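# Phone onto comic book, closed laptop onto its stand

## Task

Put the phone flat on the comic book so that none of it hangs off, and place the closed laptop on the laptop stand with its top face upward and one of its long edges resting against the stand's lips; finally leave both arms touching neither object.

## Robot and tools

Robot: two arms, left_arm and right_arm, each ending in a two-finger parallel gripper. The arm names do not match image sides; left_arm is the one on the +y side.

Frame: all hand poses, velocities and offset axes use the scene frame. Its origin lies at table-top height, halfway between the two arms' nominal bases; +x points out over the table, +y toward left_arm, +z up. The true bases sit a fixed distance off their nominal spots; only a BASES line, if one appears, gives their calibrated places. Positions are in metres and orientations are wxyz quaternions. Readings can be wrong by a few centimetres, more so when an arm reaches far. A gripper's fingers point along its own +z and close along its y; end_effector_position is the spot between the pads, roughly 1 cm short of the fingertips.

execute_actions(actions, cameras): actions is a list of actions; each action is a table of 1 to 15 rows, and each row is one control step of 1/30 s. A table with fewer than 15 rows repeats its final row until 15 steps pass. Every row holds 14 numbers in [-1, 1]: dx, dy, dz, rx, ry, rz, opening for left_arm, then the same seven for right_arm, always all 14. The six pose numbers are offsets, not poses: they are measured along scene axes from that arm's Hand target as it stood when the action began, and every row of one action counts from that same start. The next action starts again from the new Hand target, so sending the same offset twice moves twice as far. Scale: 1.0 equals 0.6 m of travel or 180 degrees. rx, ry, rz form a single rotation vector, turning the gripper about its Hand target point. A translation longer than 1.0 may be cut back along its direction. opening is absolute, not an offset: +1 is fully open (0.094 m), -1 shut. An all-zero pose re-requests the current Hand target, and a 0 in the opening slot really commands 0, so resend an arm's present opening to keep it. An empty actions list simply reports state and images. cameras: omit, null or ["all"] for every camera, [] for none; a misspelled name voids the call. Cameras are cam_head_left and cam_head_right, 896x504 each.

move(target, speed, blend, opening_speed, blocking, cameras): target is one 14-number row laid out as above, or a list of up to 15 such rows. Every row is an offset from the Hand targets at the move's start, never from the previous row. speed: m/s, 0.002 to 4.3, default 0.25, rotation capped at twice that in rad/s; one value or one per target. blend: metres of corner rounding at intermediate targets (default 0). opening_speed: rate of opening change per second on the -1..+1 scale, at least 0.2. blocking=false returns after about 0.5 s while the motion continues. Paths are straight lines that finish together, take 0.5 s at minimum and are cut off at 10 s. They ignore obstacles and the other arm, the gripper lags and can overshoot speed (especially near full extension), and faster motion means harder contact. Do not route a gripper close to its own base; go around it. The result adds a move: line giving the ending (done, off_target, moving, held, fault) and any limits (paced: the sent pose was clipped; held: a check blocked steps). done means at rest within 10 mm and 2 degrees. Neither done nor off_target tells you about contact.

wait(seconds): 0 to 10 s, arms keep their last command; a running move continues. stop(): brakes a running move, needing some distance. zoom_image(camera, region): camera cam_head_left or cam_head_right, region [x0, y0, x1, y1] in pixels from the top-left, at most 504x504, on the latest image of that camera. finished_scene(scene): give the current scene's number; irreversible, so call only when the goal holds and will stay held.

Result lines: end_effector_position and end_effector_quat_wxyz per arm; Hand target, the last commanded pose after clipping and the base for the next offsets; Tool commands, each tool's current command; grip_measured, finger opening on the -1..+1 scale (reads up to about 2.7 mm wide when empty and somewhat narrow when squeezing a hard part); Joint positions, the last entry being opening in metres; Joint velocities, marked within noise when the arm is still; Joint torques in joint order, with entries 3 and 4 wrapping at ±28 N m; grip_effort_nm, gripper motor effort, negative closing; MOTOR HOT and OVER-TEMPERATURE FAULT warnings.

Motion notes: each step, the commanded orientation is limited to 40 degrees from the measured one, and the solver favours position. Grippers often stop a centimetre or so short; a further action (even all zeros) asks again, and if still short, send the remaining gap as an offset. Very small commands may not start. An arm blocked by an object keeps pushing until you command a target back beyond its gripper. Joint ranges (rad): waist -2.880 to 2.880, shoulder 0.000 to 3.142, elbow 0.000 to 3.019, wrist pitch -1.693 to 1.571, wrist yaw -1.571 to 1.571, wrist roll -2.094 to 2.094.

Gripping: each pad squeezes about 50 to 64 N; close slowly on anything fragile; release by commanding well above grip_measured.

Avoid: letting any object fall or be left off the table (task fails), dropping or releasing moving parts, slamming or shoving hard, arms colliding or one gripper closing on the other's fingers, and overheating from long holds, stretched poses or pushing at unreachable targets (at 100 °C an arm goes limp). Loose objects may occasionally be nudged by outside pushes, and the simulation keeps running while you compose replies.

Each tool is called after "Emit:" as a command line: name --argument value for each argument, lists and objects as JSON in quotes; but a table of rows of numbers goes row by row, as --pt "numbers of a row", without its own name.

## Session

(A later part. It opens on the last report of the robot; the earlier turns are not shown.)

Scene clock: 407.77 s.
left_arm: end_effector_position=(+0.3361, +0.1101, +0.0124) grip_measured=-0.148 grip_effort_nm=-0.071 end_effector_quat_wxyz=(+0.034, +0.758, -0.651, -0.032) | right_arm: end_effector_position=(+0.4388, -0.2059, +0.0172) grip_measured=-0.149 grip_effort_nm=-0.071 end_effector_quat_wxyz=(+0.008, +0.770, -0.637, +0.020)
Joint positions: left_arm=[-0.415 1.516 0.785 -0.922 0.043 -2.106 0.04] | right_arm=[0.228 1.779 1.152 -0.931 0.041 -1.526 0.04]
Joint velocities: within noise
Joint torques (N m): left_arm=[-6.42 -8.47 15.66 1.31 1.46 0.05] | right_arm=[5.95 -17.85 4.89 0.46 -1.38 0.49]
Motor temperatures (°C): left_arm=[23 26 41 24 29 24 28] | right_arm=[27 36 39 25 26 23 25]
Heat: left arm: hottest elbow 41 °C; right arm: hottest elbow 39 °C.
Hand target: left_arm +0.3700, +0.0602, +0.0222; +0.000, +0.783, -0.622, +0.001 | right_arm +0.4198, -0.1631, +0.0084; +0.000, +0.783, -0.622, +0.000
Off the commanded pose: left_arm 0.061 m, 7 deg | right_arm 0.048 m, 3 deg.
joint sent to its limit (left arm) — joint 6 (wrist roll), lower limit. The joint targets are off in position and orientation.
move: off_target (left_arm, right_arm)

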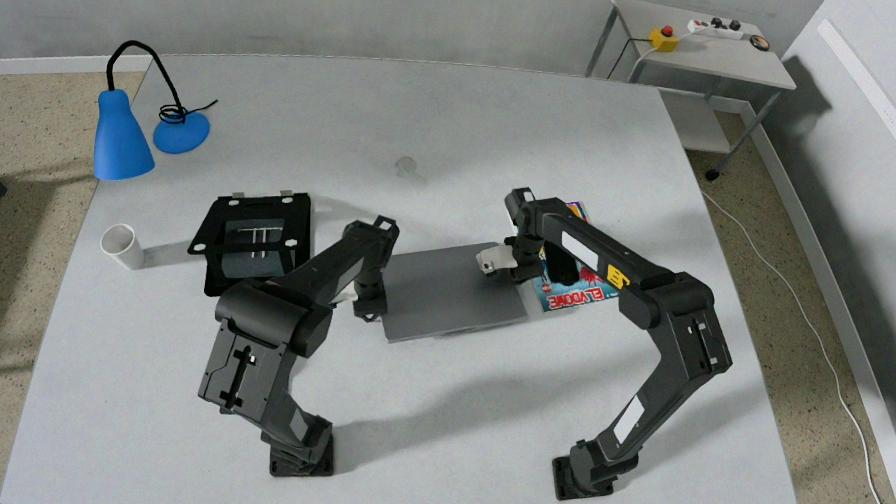

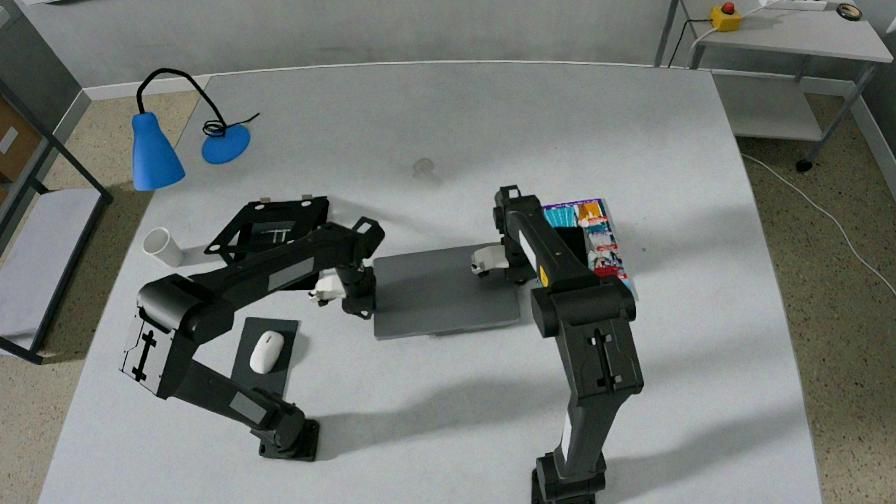

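Emit:
move --pt "0.012 -0.055 0.0 0 0 0 -0.15 -0.012 0.055 0 0 0 0 -0.15" --pt "0.012 -0.055 0.06 0 0 0 -0.15 -0.012 0.055 0.06 0 0 0 -0.15" --speed 0.05

Emit:
zoom_image --camera "cam_head_left" --region '[330, 200, 590, 380]'

Scene clock: 412.70 s.
left_arm: end_effector_position=(+0.3340, +0.1032, +0.0254) grip_measured=-0.148 grip_effort_nm=-0.066 end_effector_quat_wxyz=(+0.048, +0.751, -0.655, -0.069) | right_arm: end_effector_position=(+0.4230, -0.1980, +0.0370) grip_measured=-0.149 grip_effort_nm=-0.056 end_effector_quat_wxyz=(+0.028, +0.763, -0.645, +0.027)
Joint positions: left_arm=[-0.433 1.541 0.851 -1.042 0.049 -2.107 0.04] | right_arm=[0.265 1.735 1.151 -1.003 0.076 -1.466 0.04]
Joint velocities: within noise
Joint torques (N m): left_arm=[-9 -13.45 18.33 1.35 2.47 -0.03] | right_arm=[8 -17.67 8.21 -0.34 -2.59 0.53]
Motor temperatures (°C): left_arm=[23 26 41 24 31 24 28] | right_arm=[27 36 38 25 28 23 25]
Heat: left arm: hottest elbow 41 °C; right arm: hottest elbow 38 °C.
Hand target: left_arm +0.3772, +0.0272, +0.0580; +0.000, +0.783, -0.622, +0.001 | right_arm +0.4124, -0.1302, +0.0442; +0.000, +0.783, -0.622, +0.000
Off the commanded pose: left_arm 0.093 m, 11 deg | right_arm 0.069 m, 6 deg.
joint sent to its limit (left arm) — joint 6 (wrist roll), lower limit. The joint targets are off in position and orientation.
move: off_target (left_arm, right_arm)

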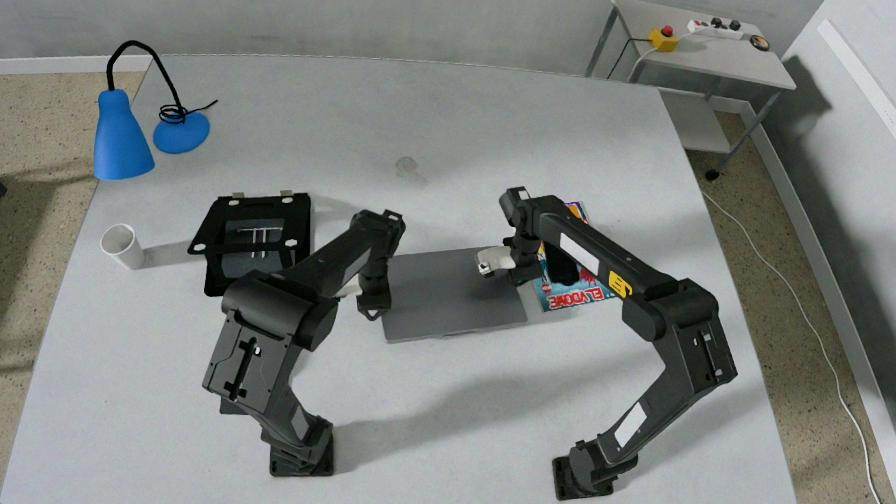

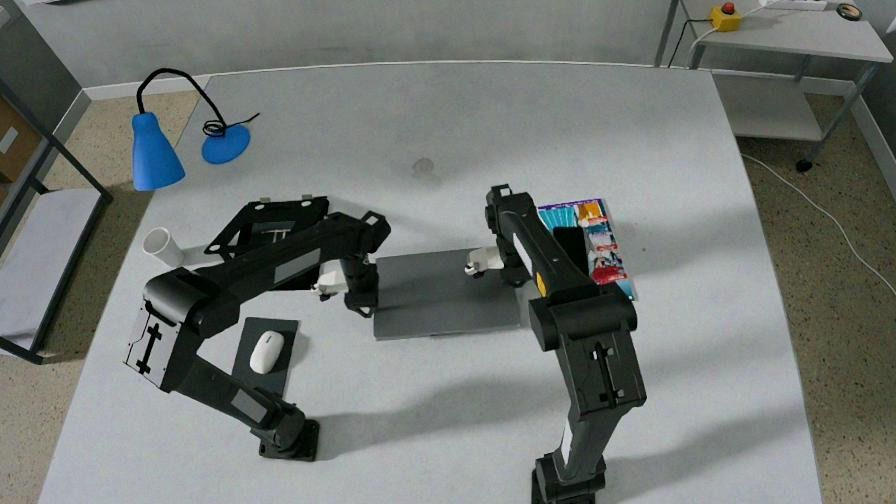

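Scaled by 1.938.

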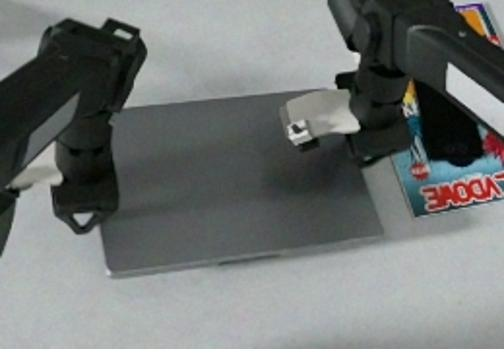

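Emit:
move --target '[0,0,0.06,0,0,0,-0.15,0,0,0.06,0,0,0,-0.15]' --speed 0.05

Emit:
zoom_image --camera "cam_head_left" --region '[330, 200, 590, 380]'

Emit:
zoom_image --camera "cam_head_right" --region '[330, 200, 590, 380]'

Scene clock: 418.67 s.
left_arm: end_effector_position=(+0.3574, +0.0430, +0.0731) grip_measured=-0.148 grip_effort_nm=-0.061 end_effector_quat_wxyz=(+0.056, +0.719, -0.693, -0.015) | right_arm: end_effector_position=(+0.3896, -0.1363, +0.0542) grip_measured=-0.149 grip_effort_nm=-0.056 end_effector_quat_wxyz=(+0.027, +0.786, -0.617, -0.016)
Joint positions: left_arm=[-0.531 1.514 0.979 -1.094 0.1 -2.107 0.04] | right_arm=[0.387 1.708 1.167 -1.093 -0.001 -1.418 0.04]
Joint velocities: within noise
Joint torques (N m): left_arm=[-2.32 -13.22 14.71 -0.13 -0.11 0.02] | right_arm=[-0.03 -18.9 10.77 -0.14 0.01 0.2]
Motor temperatures (°C): left_arm=[23 26 41 24 32 24 28] | right_arm=[27 36 38 25 30 23 25]
Heat: left arm: hottest elbow 41 °C; right arm: hottest elbow 38 °C.
Hand target: left_arm +0.3772, +0.0272, +0.0940; +0.000, +0.783, -0.622, +0.001 | right_arm +0.4124, -0.1302, +0.0802; +0.000, +0.783, -0.623, +0.000
Off the commanded pose: left_arm 0.033 m, 13 deg | right_arm 0.035 m, 4 deg.
joint sent to its limit (left arm) — joint 6 (wrist roll), lower limit. The joint targets are off in orientation, not in position.
move: off_target (left_arm, right_arm)

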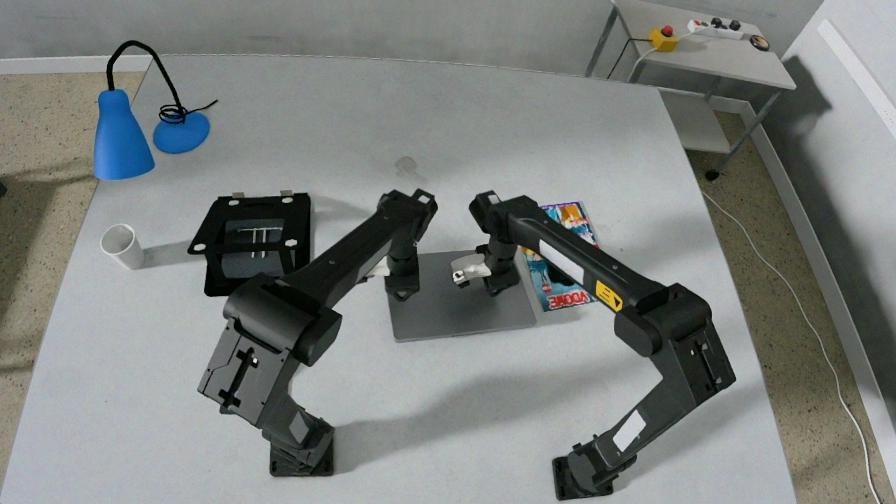

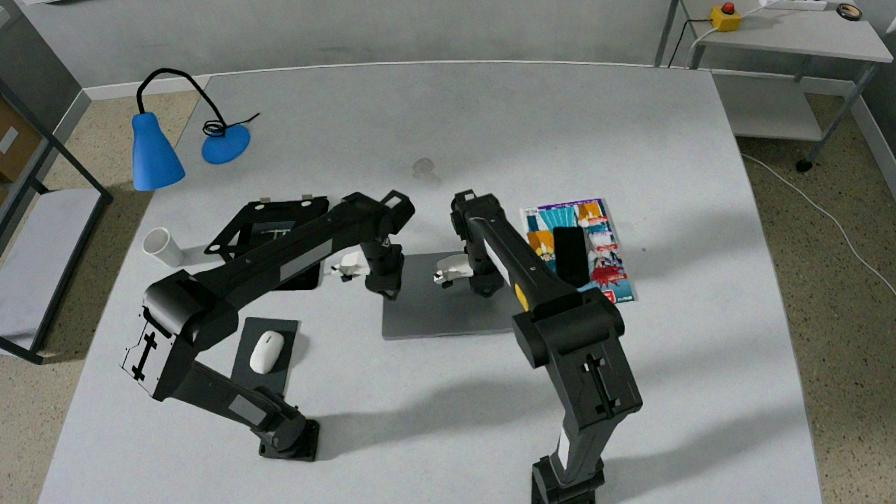

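Scaled by 1.938.

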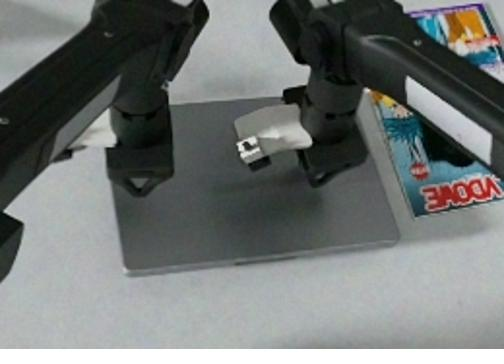

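Scaled by 1.938.

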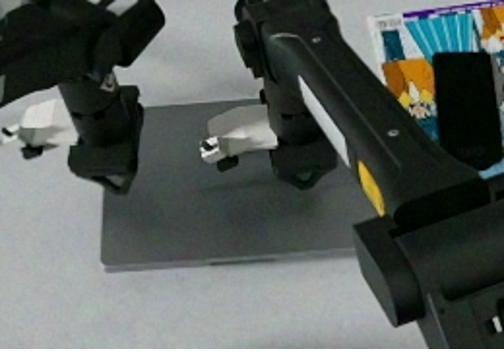

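Emit:
move --pt "-0.062 0.32 0.16 -0.139 0 -0.022 -0.15 -0.009 -0.2 0.18 0.139 0 -0.022 -0.15" --pt "-0.062 0.37 0.01 -0.139 0 -0.022 -0.15 -0.009 -0.208 -0.113 0.139 0 -0.022 -0.15" --pt "-0.062 0.37 0.01 -0.139 0 -0.022 -0.15 -0.009 0.133 -0.113 0.139 0 -0.022 -0.15" --speed '[0.25,0.2,0.12]'

Emit:
zoom_image --camera "cam_head_left" --region '[300, 200, 560, 380]'

Emit:
zoom_image --camera "cam_head_right" --region '[300, 200, 560, 380]'

Scene clock: 457.90 s.
left_arm: end_effector_position=(+0.3411, +0.2446, +0.1054) grip_measured=-0.148 grip_effort_nm=-0.066 end_effector_quat_wxyz=(+0.169, +0.740, -0.637, +0.136) | right_arm: end_effector_position=(+0.3931, -0.0774, +0.0160) grip_measured=-0.149 grip_effort_nm=-0.061 end_effector_quat_wxyz=(-0.159, +0.737, -0.644, -0.132)
Joint positions: left_arm=[0.207 1.321 0.83 -1.205 0.421 -1.458 0.04] | right_arm=[0.365 1.726 1.019 -0.695 -0.382 -1.302 0.04]
Joint velocities: within noise
Joint torques (N m): left_arm=[-0.79 -8.7 8.2 0.4 0.08 0.07] | right_arm=[3.08 -13.1 10.1 1.16 -0.63 0.35]
Motor temperatures (°C): left_arm=[23 27 38 24 29 24 27] | right_arm=[27 38 39 25 26 23 25]
Heat: left arm: hottest elbow 38 °C; right arm: hottest elbow 39 °C.
Hand target: left_arm +0.3399, +0.2492, +0.1000; +0.169, +0.742, -0.634, +0.135 | right_arm +0.4070, -0.0504, +0.0124; -0.169, +0.742, -0.634, -0.135
Off the commanded pose: left_arm 0.007 m, 0 deg | right_arm 0.031 m, 2 deg.
move: off_target (right_arm)

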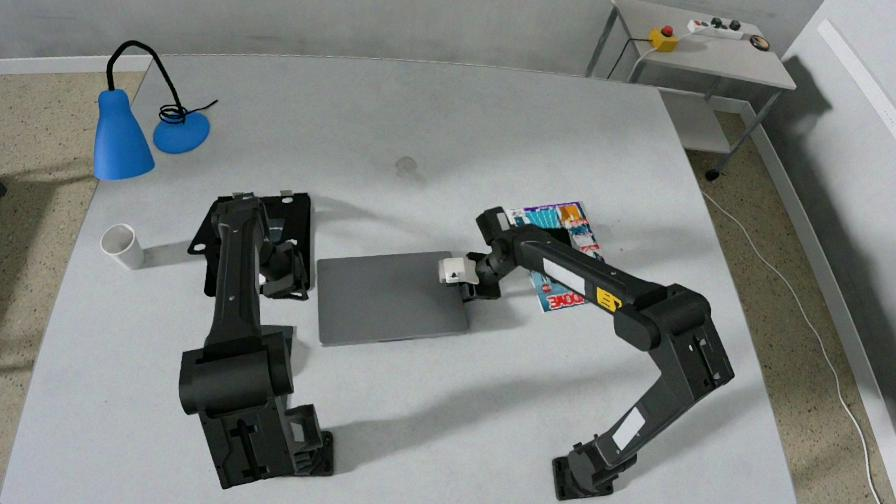

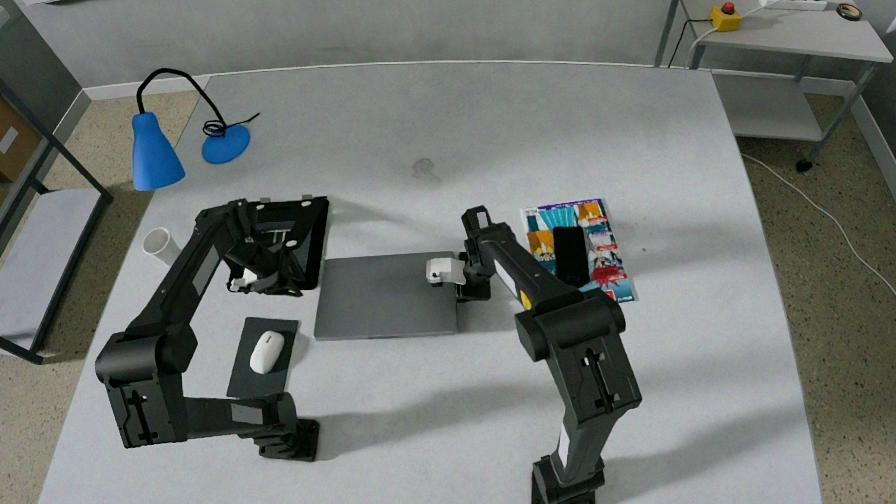

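Scaled by 1.938.

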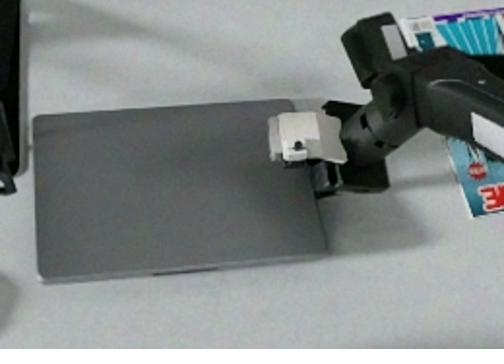

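Scaled by 1.938.

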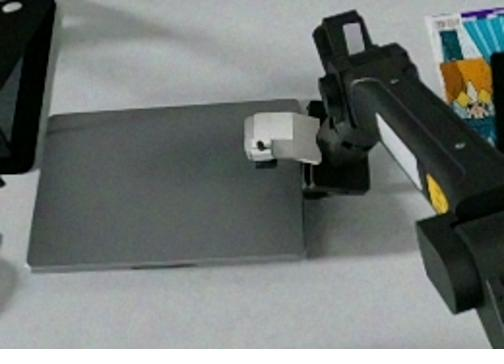

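Emit:
move --pt "-0.01 0.035 -0.133 0 0 0 -0.15 0 -0.117 0 0 0 0 -0.15" --pt "-0.01 -0.18 -0.133 0 0 0 -0.15 0 -0.117 0 0 0 0 -0.15" --speed '[0.15,0.1]'

Emit:
zoom_image --camera "cam_head_left" --region '[280, 200, 540, 380]'

Emit:
zoom_image --camera "cam_head_right" --region '[280, 200, 540, 380]'

Scene clock: 466.37 s.
left_arm: end_effector_position=(+0.3371, +0.1726, +0.0206) grip_measured=-0.148 grip_effort_nm=-0.066 end_effector_quat_wxyz=(+0.155, +0.760, -0.620, +0.122) | right_arm: end_effector_position=(+0.4151, -0.1319, +0.0164) grip_measured=-0.149 grip_effort_nm=-0.056 end_effector_quat_wxyz=(-0.174, +0.738, -0.640, -0.121)
Joint positions: left_arm=[-0.039 1.414 0.658 -0.816 0.397 -1.783 0.04] | right_arm=[0.235 1.726 1.019 -0.71 -0.4 -1.441 0.04]
Joint velocities: within noise
Joint torques (N m): left_arm=[-7.94 -10.34 6.52 1.13 1.77 -0.33] | right_arm=[1.9 -15.97 6.31 0.09 -0.81 0.22]
Motor temperatures (°C): left_arm=[23 27 37 24 29 24 27] | right_arm=[27 37 40 25 26 23 25]
Heat: left arm: hottest elbow 37 °C; right arm: hottest elbow 40 °C.
Hand target: left_arm +0.3340, +0.1413, +0.0203; +0.169, +0.742, -0.634, +0.135 | right_arm +0.4070, -0.1205, +0.0124; -0.169, +0.742, -0.634, -0.135
Off the commanded pose: left_arm 0.032 m, 3 deg | right_arm 0.014 m, 2 deg.
move: off_target (left_arm, right_arm)

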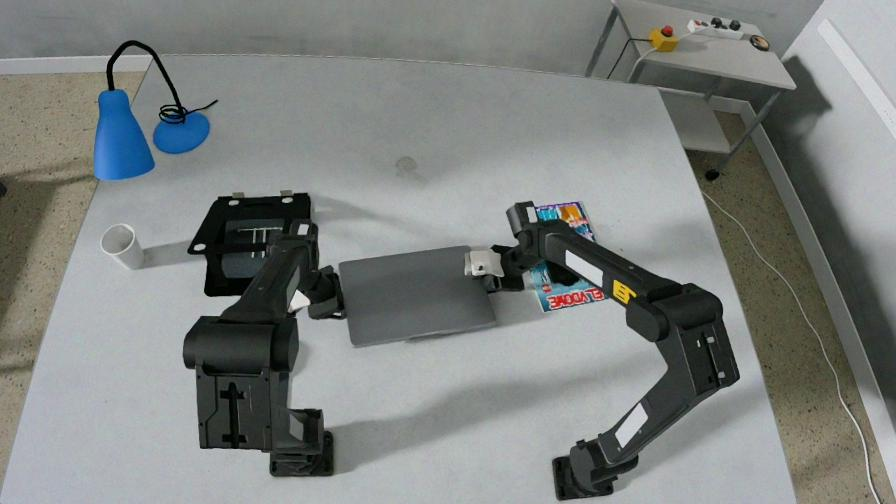

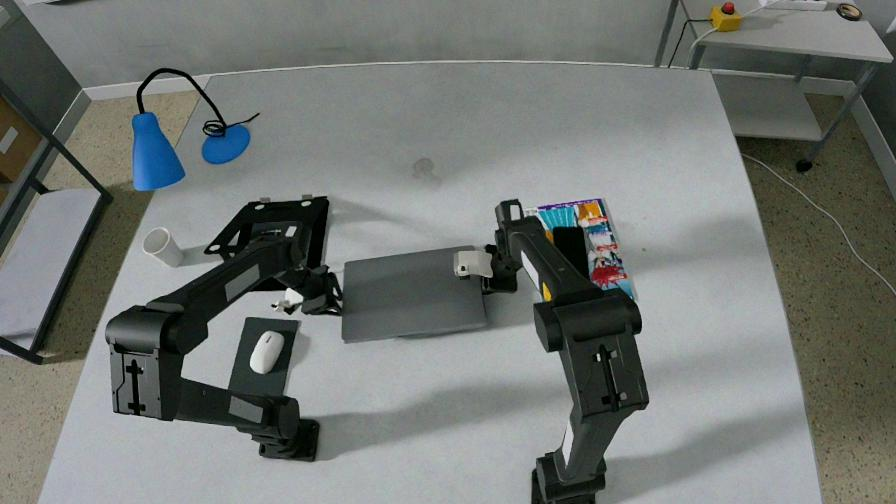

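Scaled by 1.938.

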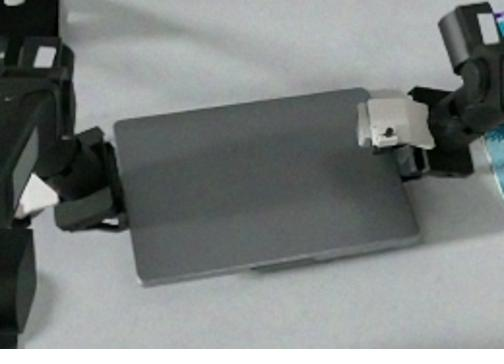

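Scaled by 1.938.

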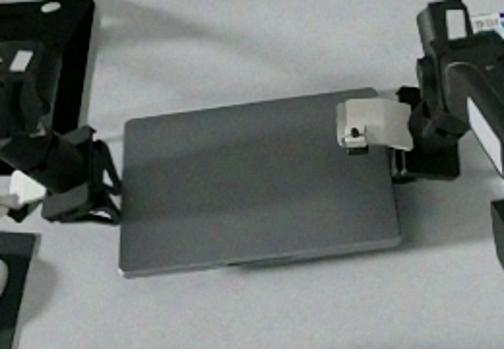

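Emit:
move --pt "0.05 -0.142 -0.01 0 0 0 -0.15 -0.037 0.184 -0.005 0 0 0 -0.15" --pt "0.05 -0.142 0.05 0 0 0 -0.15 -0.037 0.184 0.05 0 0 0 -0.15" --speed '[0.08,0.03]'

Emit:
zoom_image --camera "cam_head_left" --region '[280, 200, 540, 380]'

Emit:
zoom_image --camera "cam_head_right" --region '[280, 200, 540, 380]'

Scene clock: 473.83 s.
left_arm: end_effector_position=(+0.3161, +0.1499, +0.0165) grip_measured=-0.149 grip_effort_nm=-0.051 end_effector_quat_wxyz=(+0.147, +0.797, -0.584, +0.052) | right_arm: end_effector_position=(+0.4228, -0.1456, +0.0201) grip_measured=-0.151 grip_effort_nm=0.027 end_effector_quat_wxyz=(-0.139, +0.700, -0.698, -0.061)
Joint positions: left_arm=[-0.166 1.411 0.658 -0.867 0.31 -2.007 0.04] | right_arm=[0.257 1.7 1.019 -0.706 -0.244 -1.29 0.04]
Joint velocities: within noise
Joint torques (N m): left_arm=[-14.21 -9.99 16.76 1.85 4.93 -0.31] | right_arm=[15.21 -17.9 8.5 -0.24 -4.8 0.82]
Motor temperatures (°C): left_arm=[23 27 37 24 36 24 27] | right_arm=[27 37 40 25 31 23 25]
Heat: left arm: hottest elbow 37 °C; right arm: hottest elbow 40 °C.
Hand target: left_arm +0.3640, +0.0560, +0.0503; +0.170, +0.742, -0.634, +0.135 | right_arm +0.3849, -0.0101, +0.0425; -0.170, +0.742, -0.634, -0.135
Off the commanded pose: left_arm 0.111 m, 13 deg | right_arm 0.142 m, 13 deg.
move: off_target (left_arm, right_arm)

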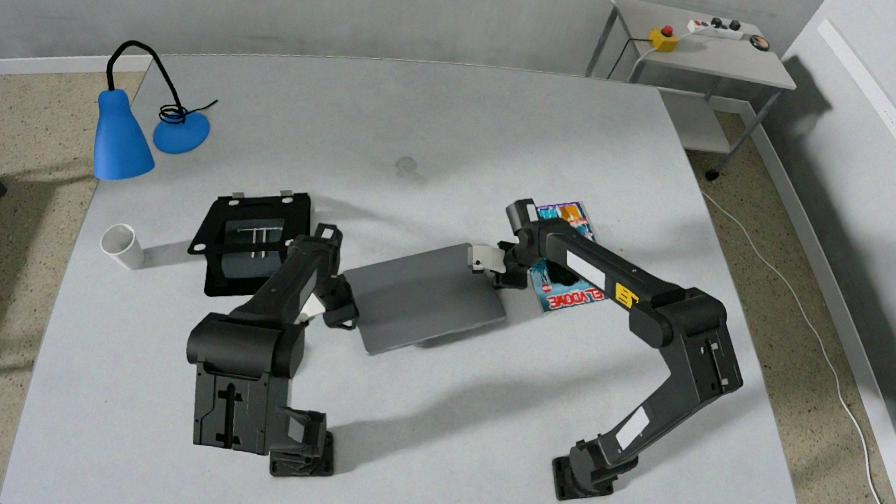

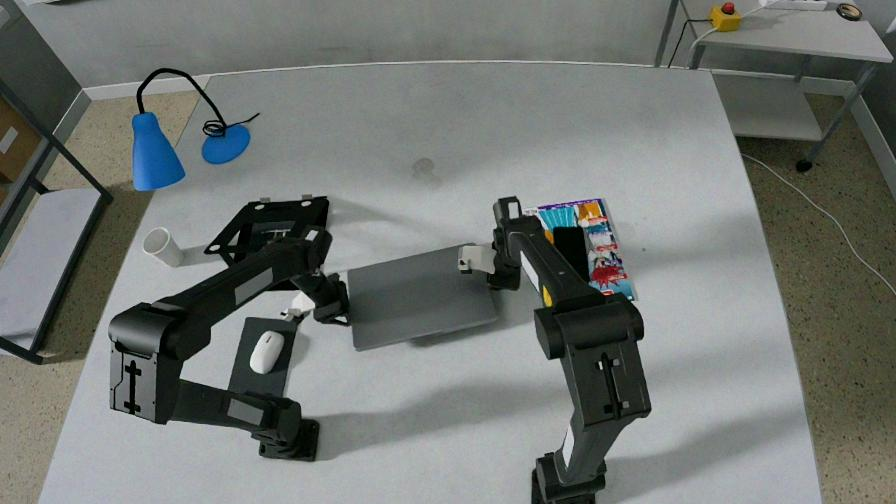

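Scaled by 1.938.

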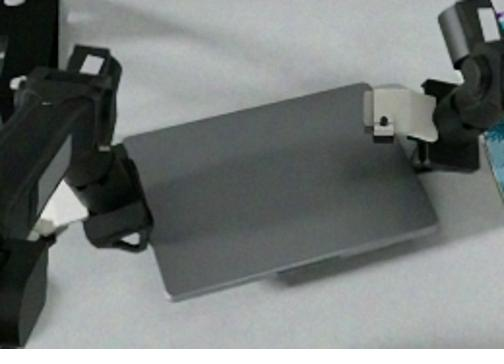

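Scaled by 1.938.

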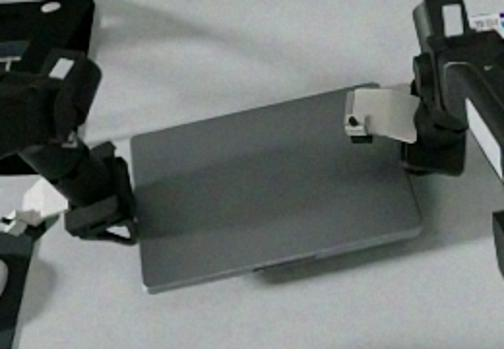

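Emit:
move --pt "0.01 0 0.08 0 0 0 -0.15 0 0 0.09 0 0 0 -0.15" --pt "0.01 0 0.16 0 0 0 -0.15 0 0 0.17 0 0 0 -0.15" --speed '[0.04,0.04]'

Emit:
zoom_image --camera "cam_head_left" --region '[280, 200, 540, 380]'

Emit:
zoom_image --camera "cam_head_right" --region '[280, 200, 540, 380]'

Scene clock: 481.43 s.
left_arm: end_effector_position=(+0.3528, +0.0641, +0.1294) grip_measured=-0.149 grip_effort_nm=-0.051 end_effector_quat_wxyz=(+0.177, +0.745, -0.632, +0.119) | right_arm: end_effector_position=(+0.3654, -0.0164, +0.1264) grip_measured=-0.151 grip_effort_nm=0.022 end_effector_quat_wxyz=(-0.153, +0.746, -0.632, -0.142)
Joint positions: left_arm=[-0.342 1.314 0.896 -1.062 0.421 -2.068 0.04] | right_arm=[0.507 1.575 1.162 -0.96 -0.373 -1.186 0.04]
Joint velocities: within noise
Joint torques (N m): left_arm=[-1.38 -9.99 14.41 0.21 0.08 -0.1] | right_arm=[-0.09 -15.38 12 0.02 -0.18 0.21]
Motor temperatures (°C): left_arm=[23 27 39 24 47 24 27] | right_arm=[28 37 41 25 45 24 25]
Heat: left arm: hottest wrist yaw 47 °C; right arm: hottest wrist yaw 45 °C.
Hand target: left_arm +0.3700, +0.0560, +0.1463; +0.169, +0.742, -0.634, +0.135 | right_arm +0.3850, -0.0102, +0.1445; -0.170, +0.742, -0.634, -0.135
Off the commanded pose: left_arm 0.025 m, 2 deg | right_arm 0.027 m, 2 deg.
move: off_target (left_arm, right_arm)

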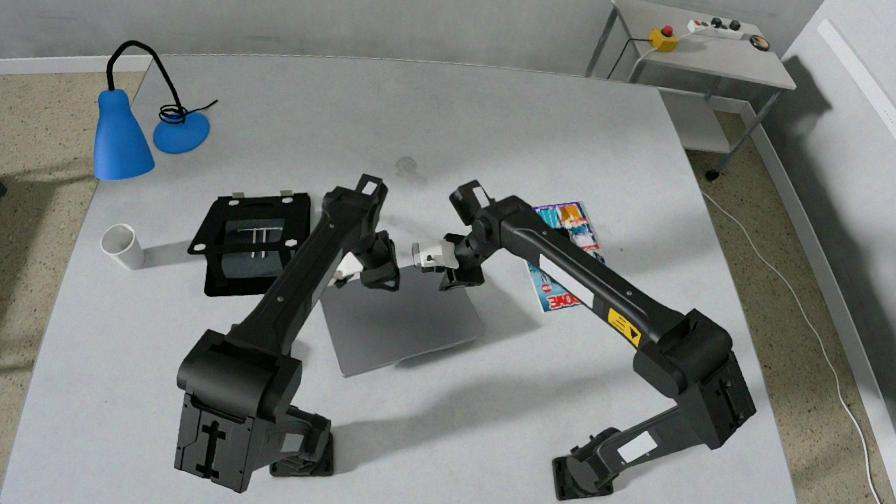

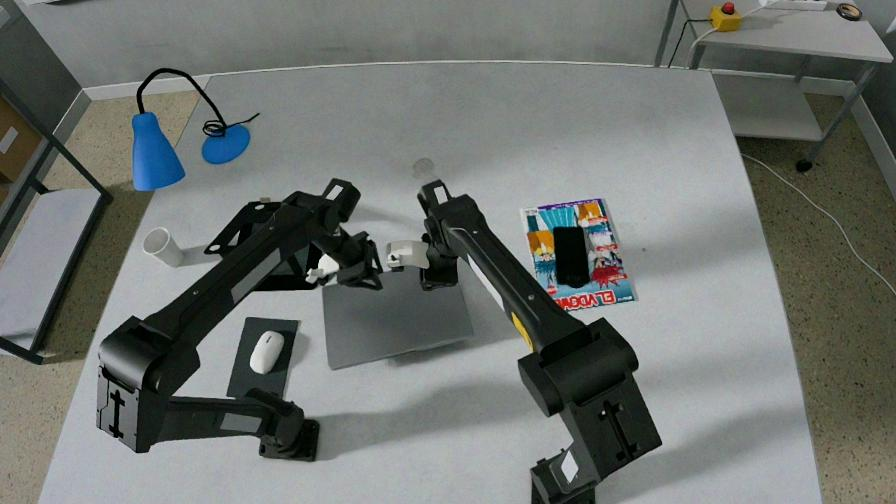

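Scaled by 1.938.

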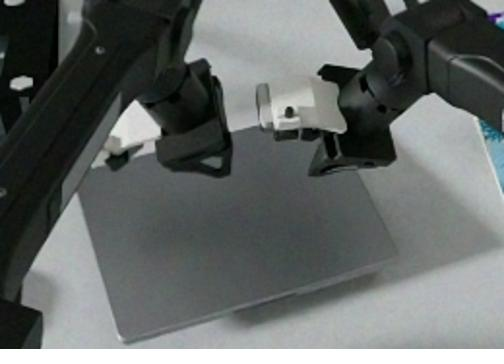

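Scaled by 1.938.

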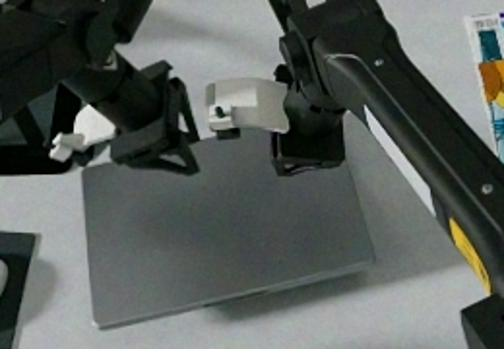

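Emit:
zoom_image --camera "cam_head_left" --region '[335, 320, 415, 380]'

Emit:
zoom_image --camera "cam_head_left" --region '[415, 310, 495, 370]'

Emit:
zoom_image --camera "cam_head_left" --region '[370, 240, 410, 300]'

Scaled by 6.300.

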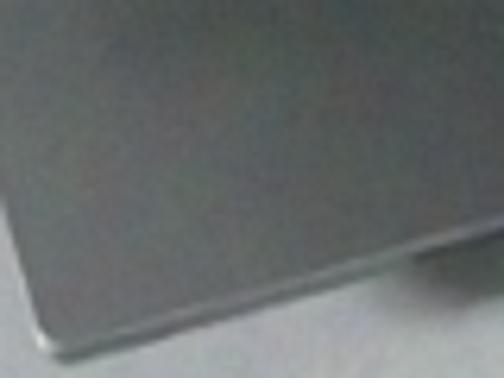

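Scaled by 6.300.

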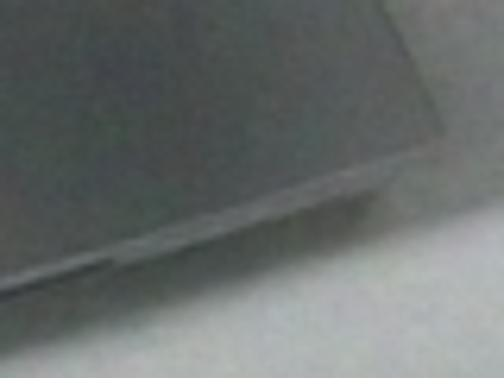

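Scaled by 8.400.

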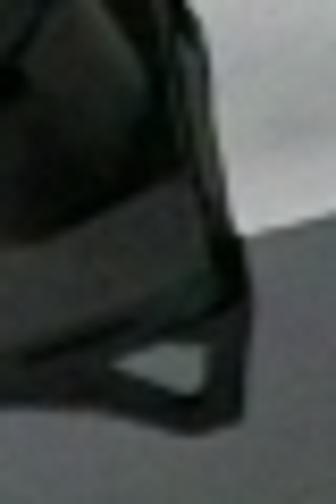

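Emit:
move --pt "-0.05 0.1 0.06 0 0 -0.017 0.5 0 -0.1 0.06 0 0 -0.017 0.5" --pt "-0.117 0.373 0.04 0 0 -0.017 1 -0.017 -0.25 0.0 0 0 -0.017 1" --pt "-0.117 0.373 -0.05 0 0 -0.017 1 -0.017 -0.25 -0.222 0 0 -0.017 1" --pt "-0.117 0.373 -0.05 0 0 -0.017 1 -0.017 -0.02 -0.222 0 0 -0.017 1" --speed '[0.2,0.25,0.2,0.12]'

Emit:
zoom_image --camera "cam_head_left" --region '[280, 200, 540, 380]'

Emit:
zoom_image --camera "cam_head_right" --region '[280, 200, 540, 380]'

Scene clock: 508.67 s.
left_arm: end_effector_position=(+0.3016, +0.2762, +0.1219) grip_measured=+0.998 grip_effort_nm=0.125 end_effector_quat_wxyz=(+0.171, +0.723, -0.656, +0.132) | right_arm: end_effector_position=(+0.3575, -0.0492, +0.0166) grip_measured=+0.999 grip_effort_nm=0.051 end_effector_quat_wxyz=(-0.160, +0.725, -0.657, -0.129)
Joint positions: left_arm=[0.338 1.244 0.809 -1.335 0.39 -1.262 0.094] | right_arm=[0.459 1.669 0.94 -0.625 -0.357 -1.165 0.094]
Joint velocities: within noise
Joint torques (N m): left_arm=[-0.03 -7.88 8.36 0.16 0.1 0.11] | right_arm=[2.73 -11.34 10.24 1.69 -0.38 0.48]
Motor temperatures (°C): left_arm=[23 26 39 24 35 24 27] | right_arm=[27 36 40 25 31 23 25]
Heat: left arm: hottest elbow 39 °C; right arm: hottest elbow 40 °C.
Hand target: left_arm +0.2999, +0.2798, +0.1163; +0.173, +0.725, -0.654, +0.131 | right_arm +0.3747, -0.0222, +0.0112; -0.173, +0.725, -0.654, -0.130
Off the commanded pose: left_arm 0.007 m, 0 deg | right_arm 0.033 m, 2 deg.
move: off_target (right_arm)

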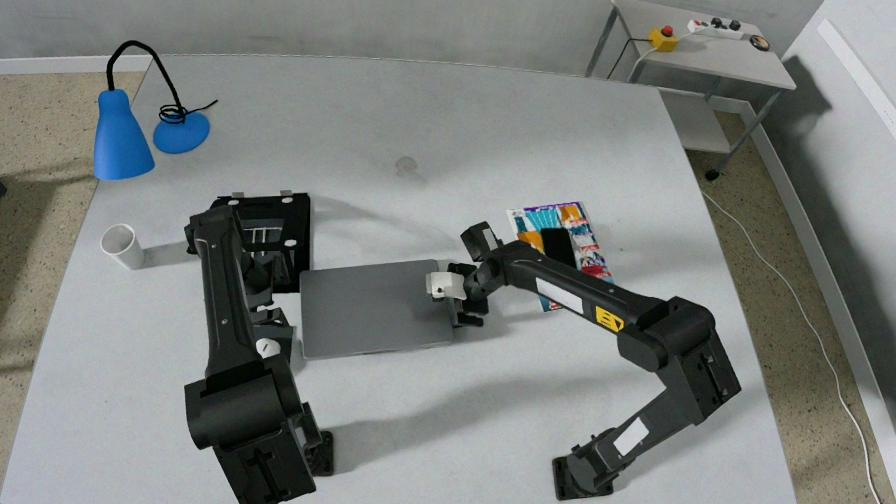

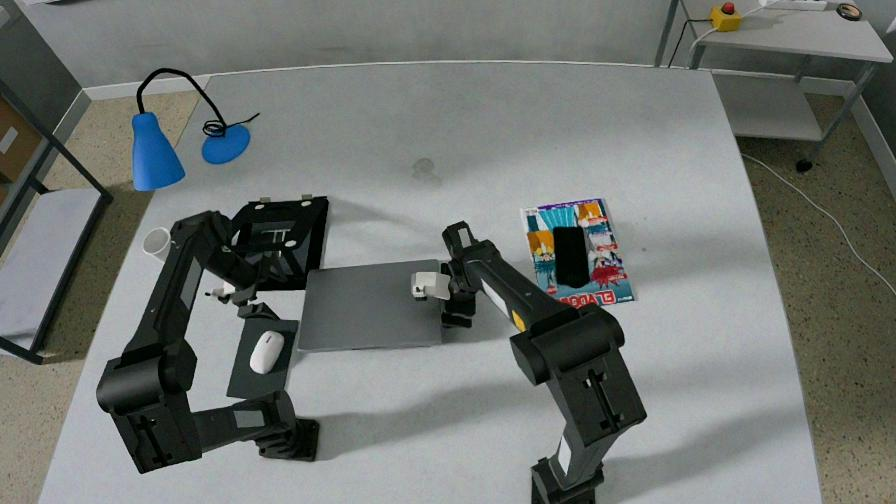

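Scaled by 1.938.

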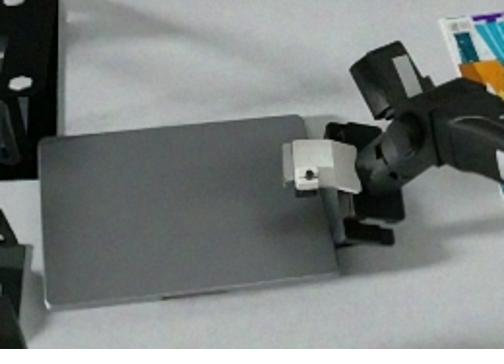

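Scaled by 1.938.

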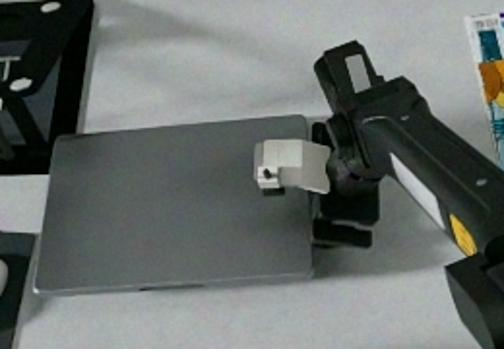

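Emit:
move --pt "0.025 -0.013 0 0 0 0 0 0 -0.08 0 0 0 0 1" --pt "0.025 -0.013 -0.16 0 0 0 0 0 -0.19 0 0 0 0 1" --pt "0.02 -0.24 -0.16 0 0 0 0 0 -0.19 0 0 0 0 1" --speed '[0.15,0.12,0.1]'

Emit:
zoom_image --camera "cam_head_left" --region '[280, 200, 540, 380]'

Emit:
zoom_image --camera "cam_head_right" --region '[280, 200, 540, 380]'

Scene clock: 519.27 s.
left_arm: end_effector_position=(+0.3185, +0.1662, +0.0217) grip_measured=+0.002 grip_effort_nm=-0.081 end_effector_quat_wxyz=(+0.154, +0.740, -0.643, +0.120) | right_arm: end_effector_position=(+0.3878, -0.1426, +0.0186) grip_measured=+0.999 grip_effort_nm=0.051 end_effector_quat_wxyz=(-0.182, +0.727, -0.652, -0.115)
Joint positions: left_arm=[-0.064 1.37 0.619 -0.827 0.394 -1.745 0.047] | right_arm=[0.227 1.648 0.915 -0.66 -0.398 -1.41 0.094]
Joint velocities: within noise
Joint torques (N m): left_arm=[-7.24 -8.7 6.26 1.32 1.85 -0.34] | right_arm=[1.61 -14.8 5.05 0.31 -0.67 0.3]
Motor temperatures (°C): left_arm=[23 26 38 24 33 24 27] | right_arm=[27 35 41 25 30 23 25]
Heat: left arm: hottest elbow 38 °C; right arm: hottest elbow 41 °C.
Hand target: left_arm +0.3118, +0.1358, +0.0203; +0.173, +0.725, -0.654, +0.131 | right_arm +0.3746, -0.1361, +0.0112; -0.173, +0.725, -0.654, -0.130
Off the commanded pose: left_arm 0.031 m, 3 deg | right_arm 0.016 m, 2 deg.
move: off_target (left_arm, right_arm)

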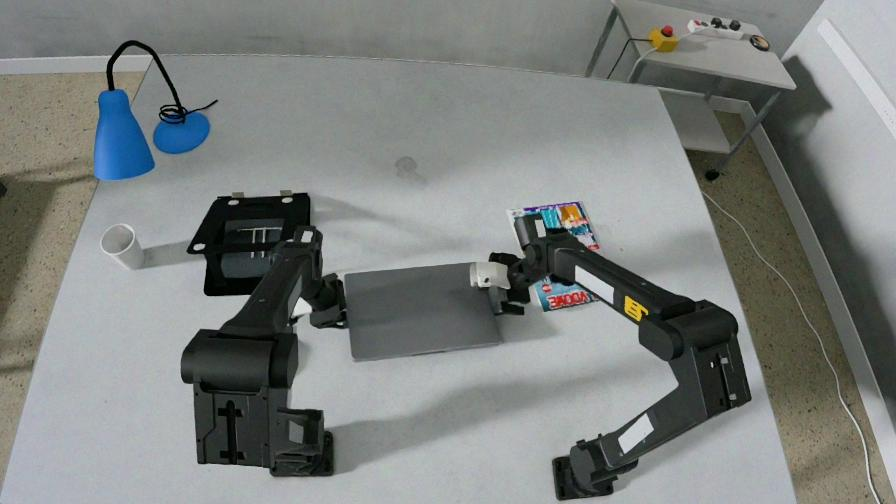

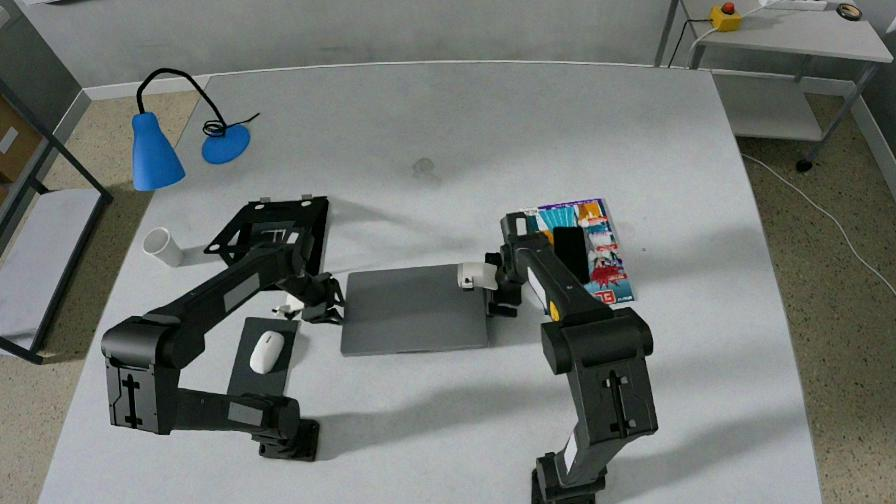

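Scaled by 1.938.

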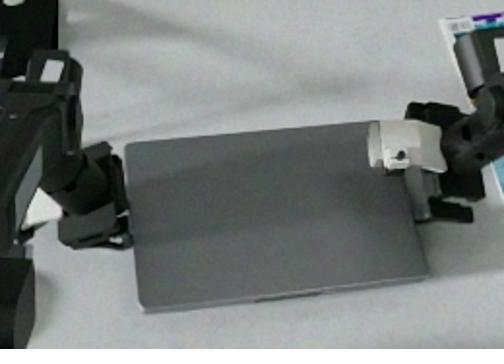

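Scaled by 1.938.

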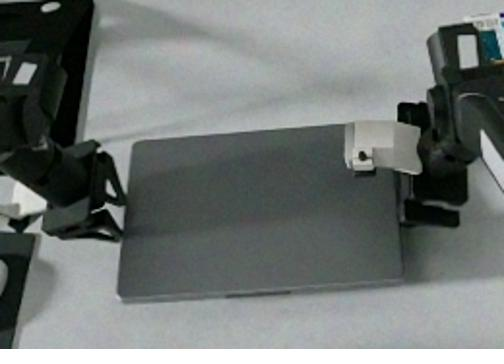

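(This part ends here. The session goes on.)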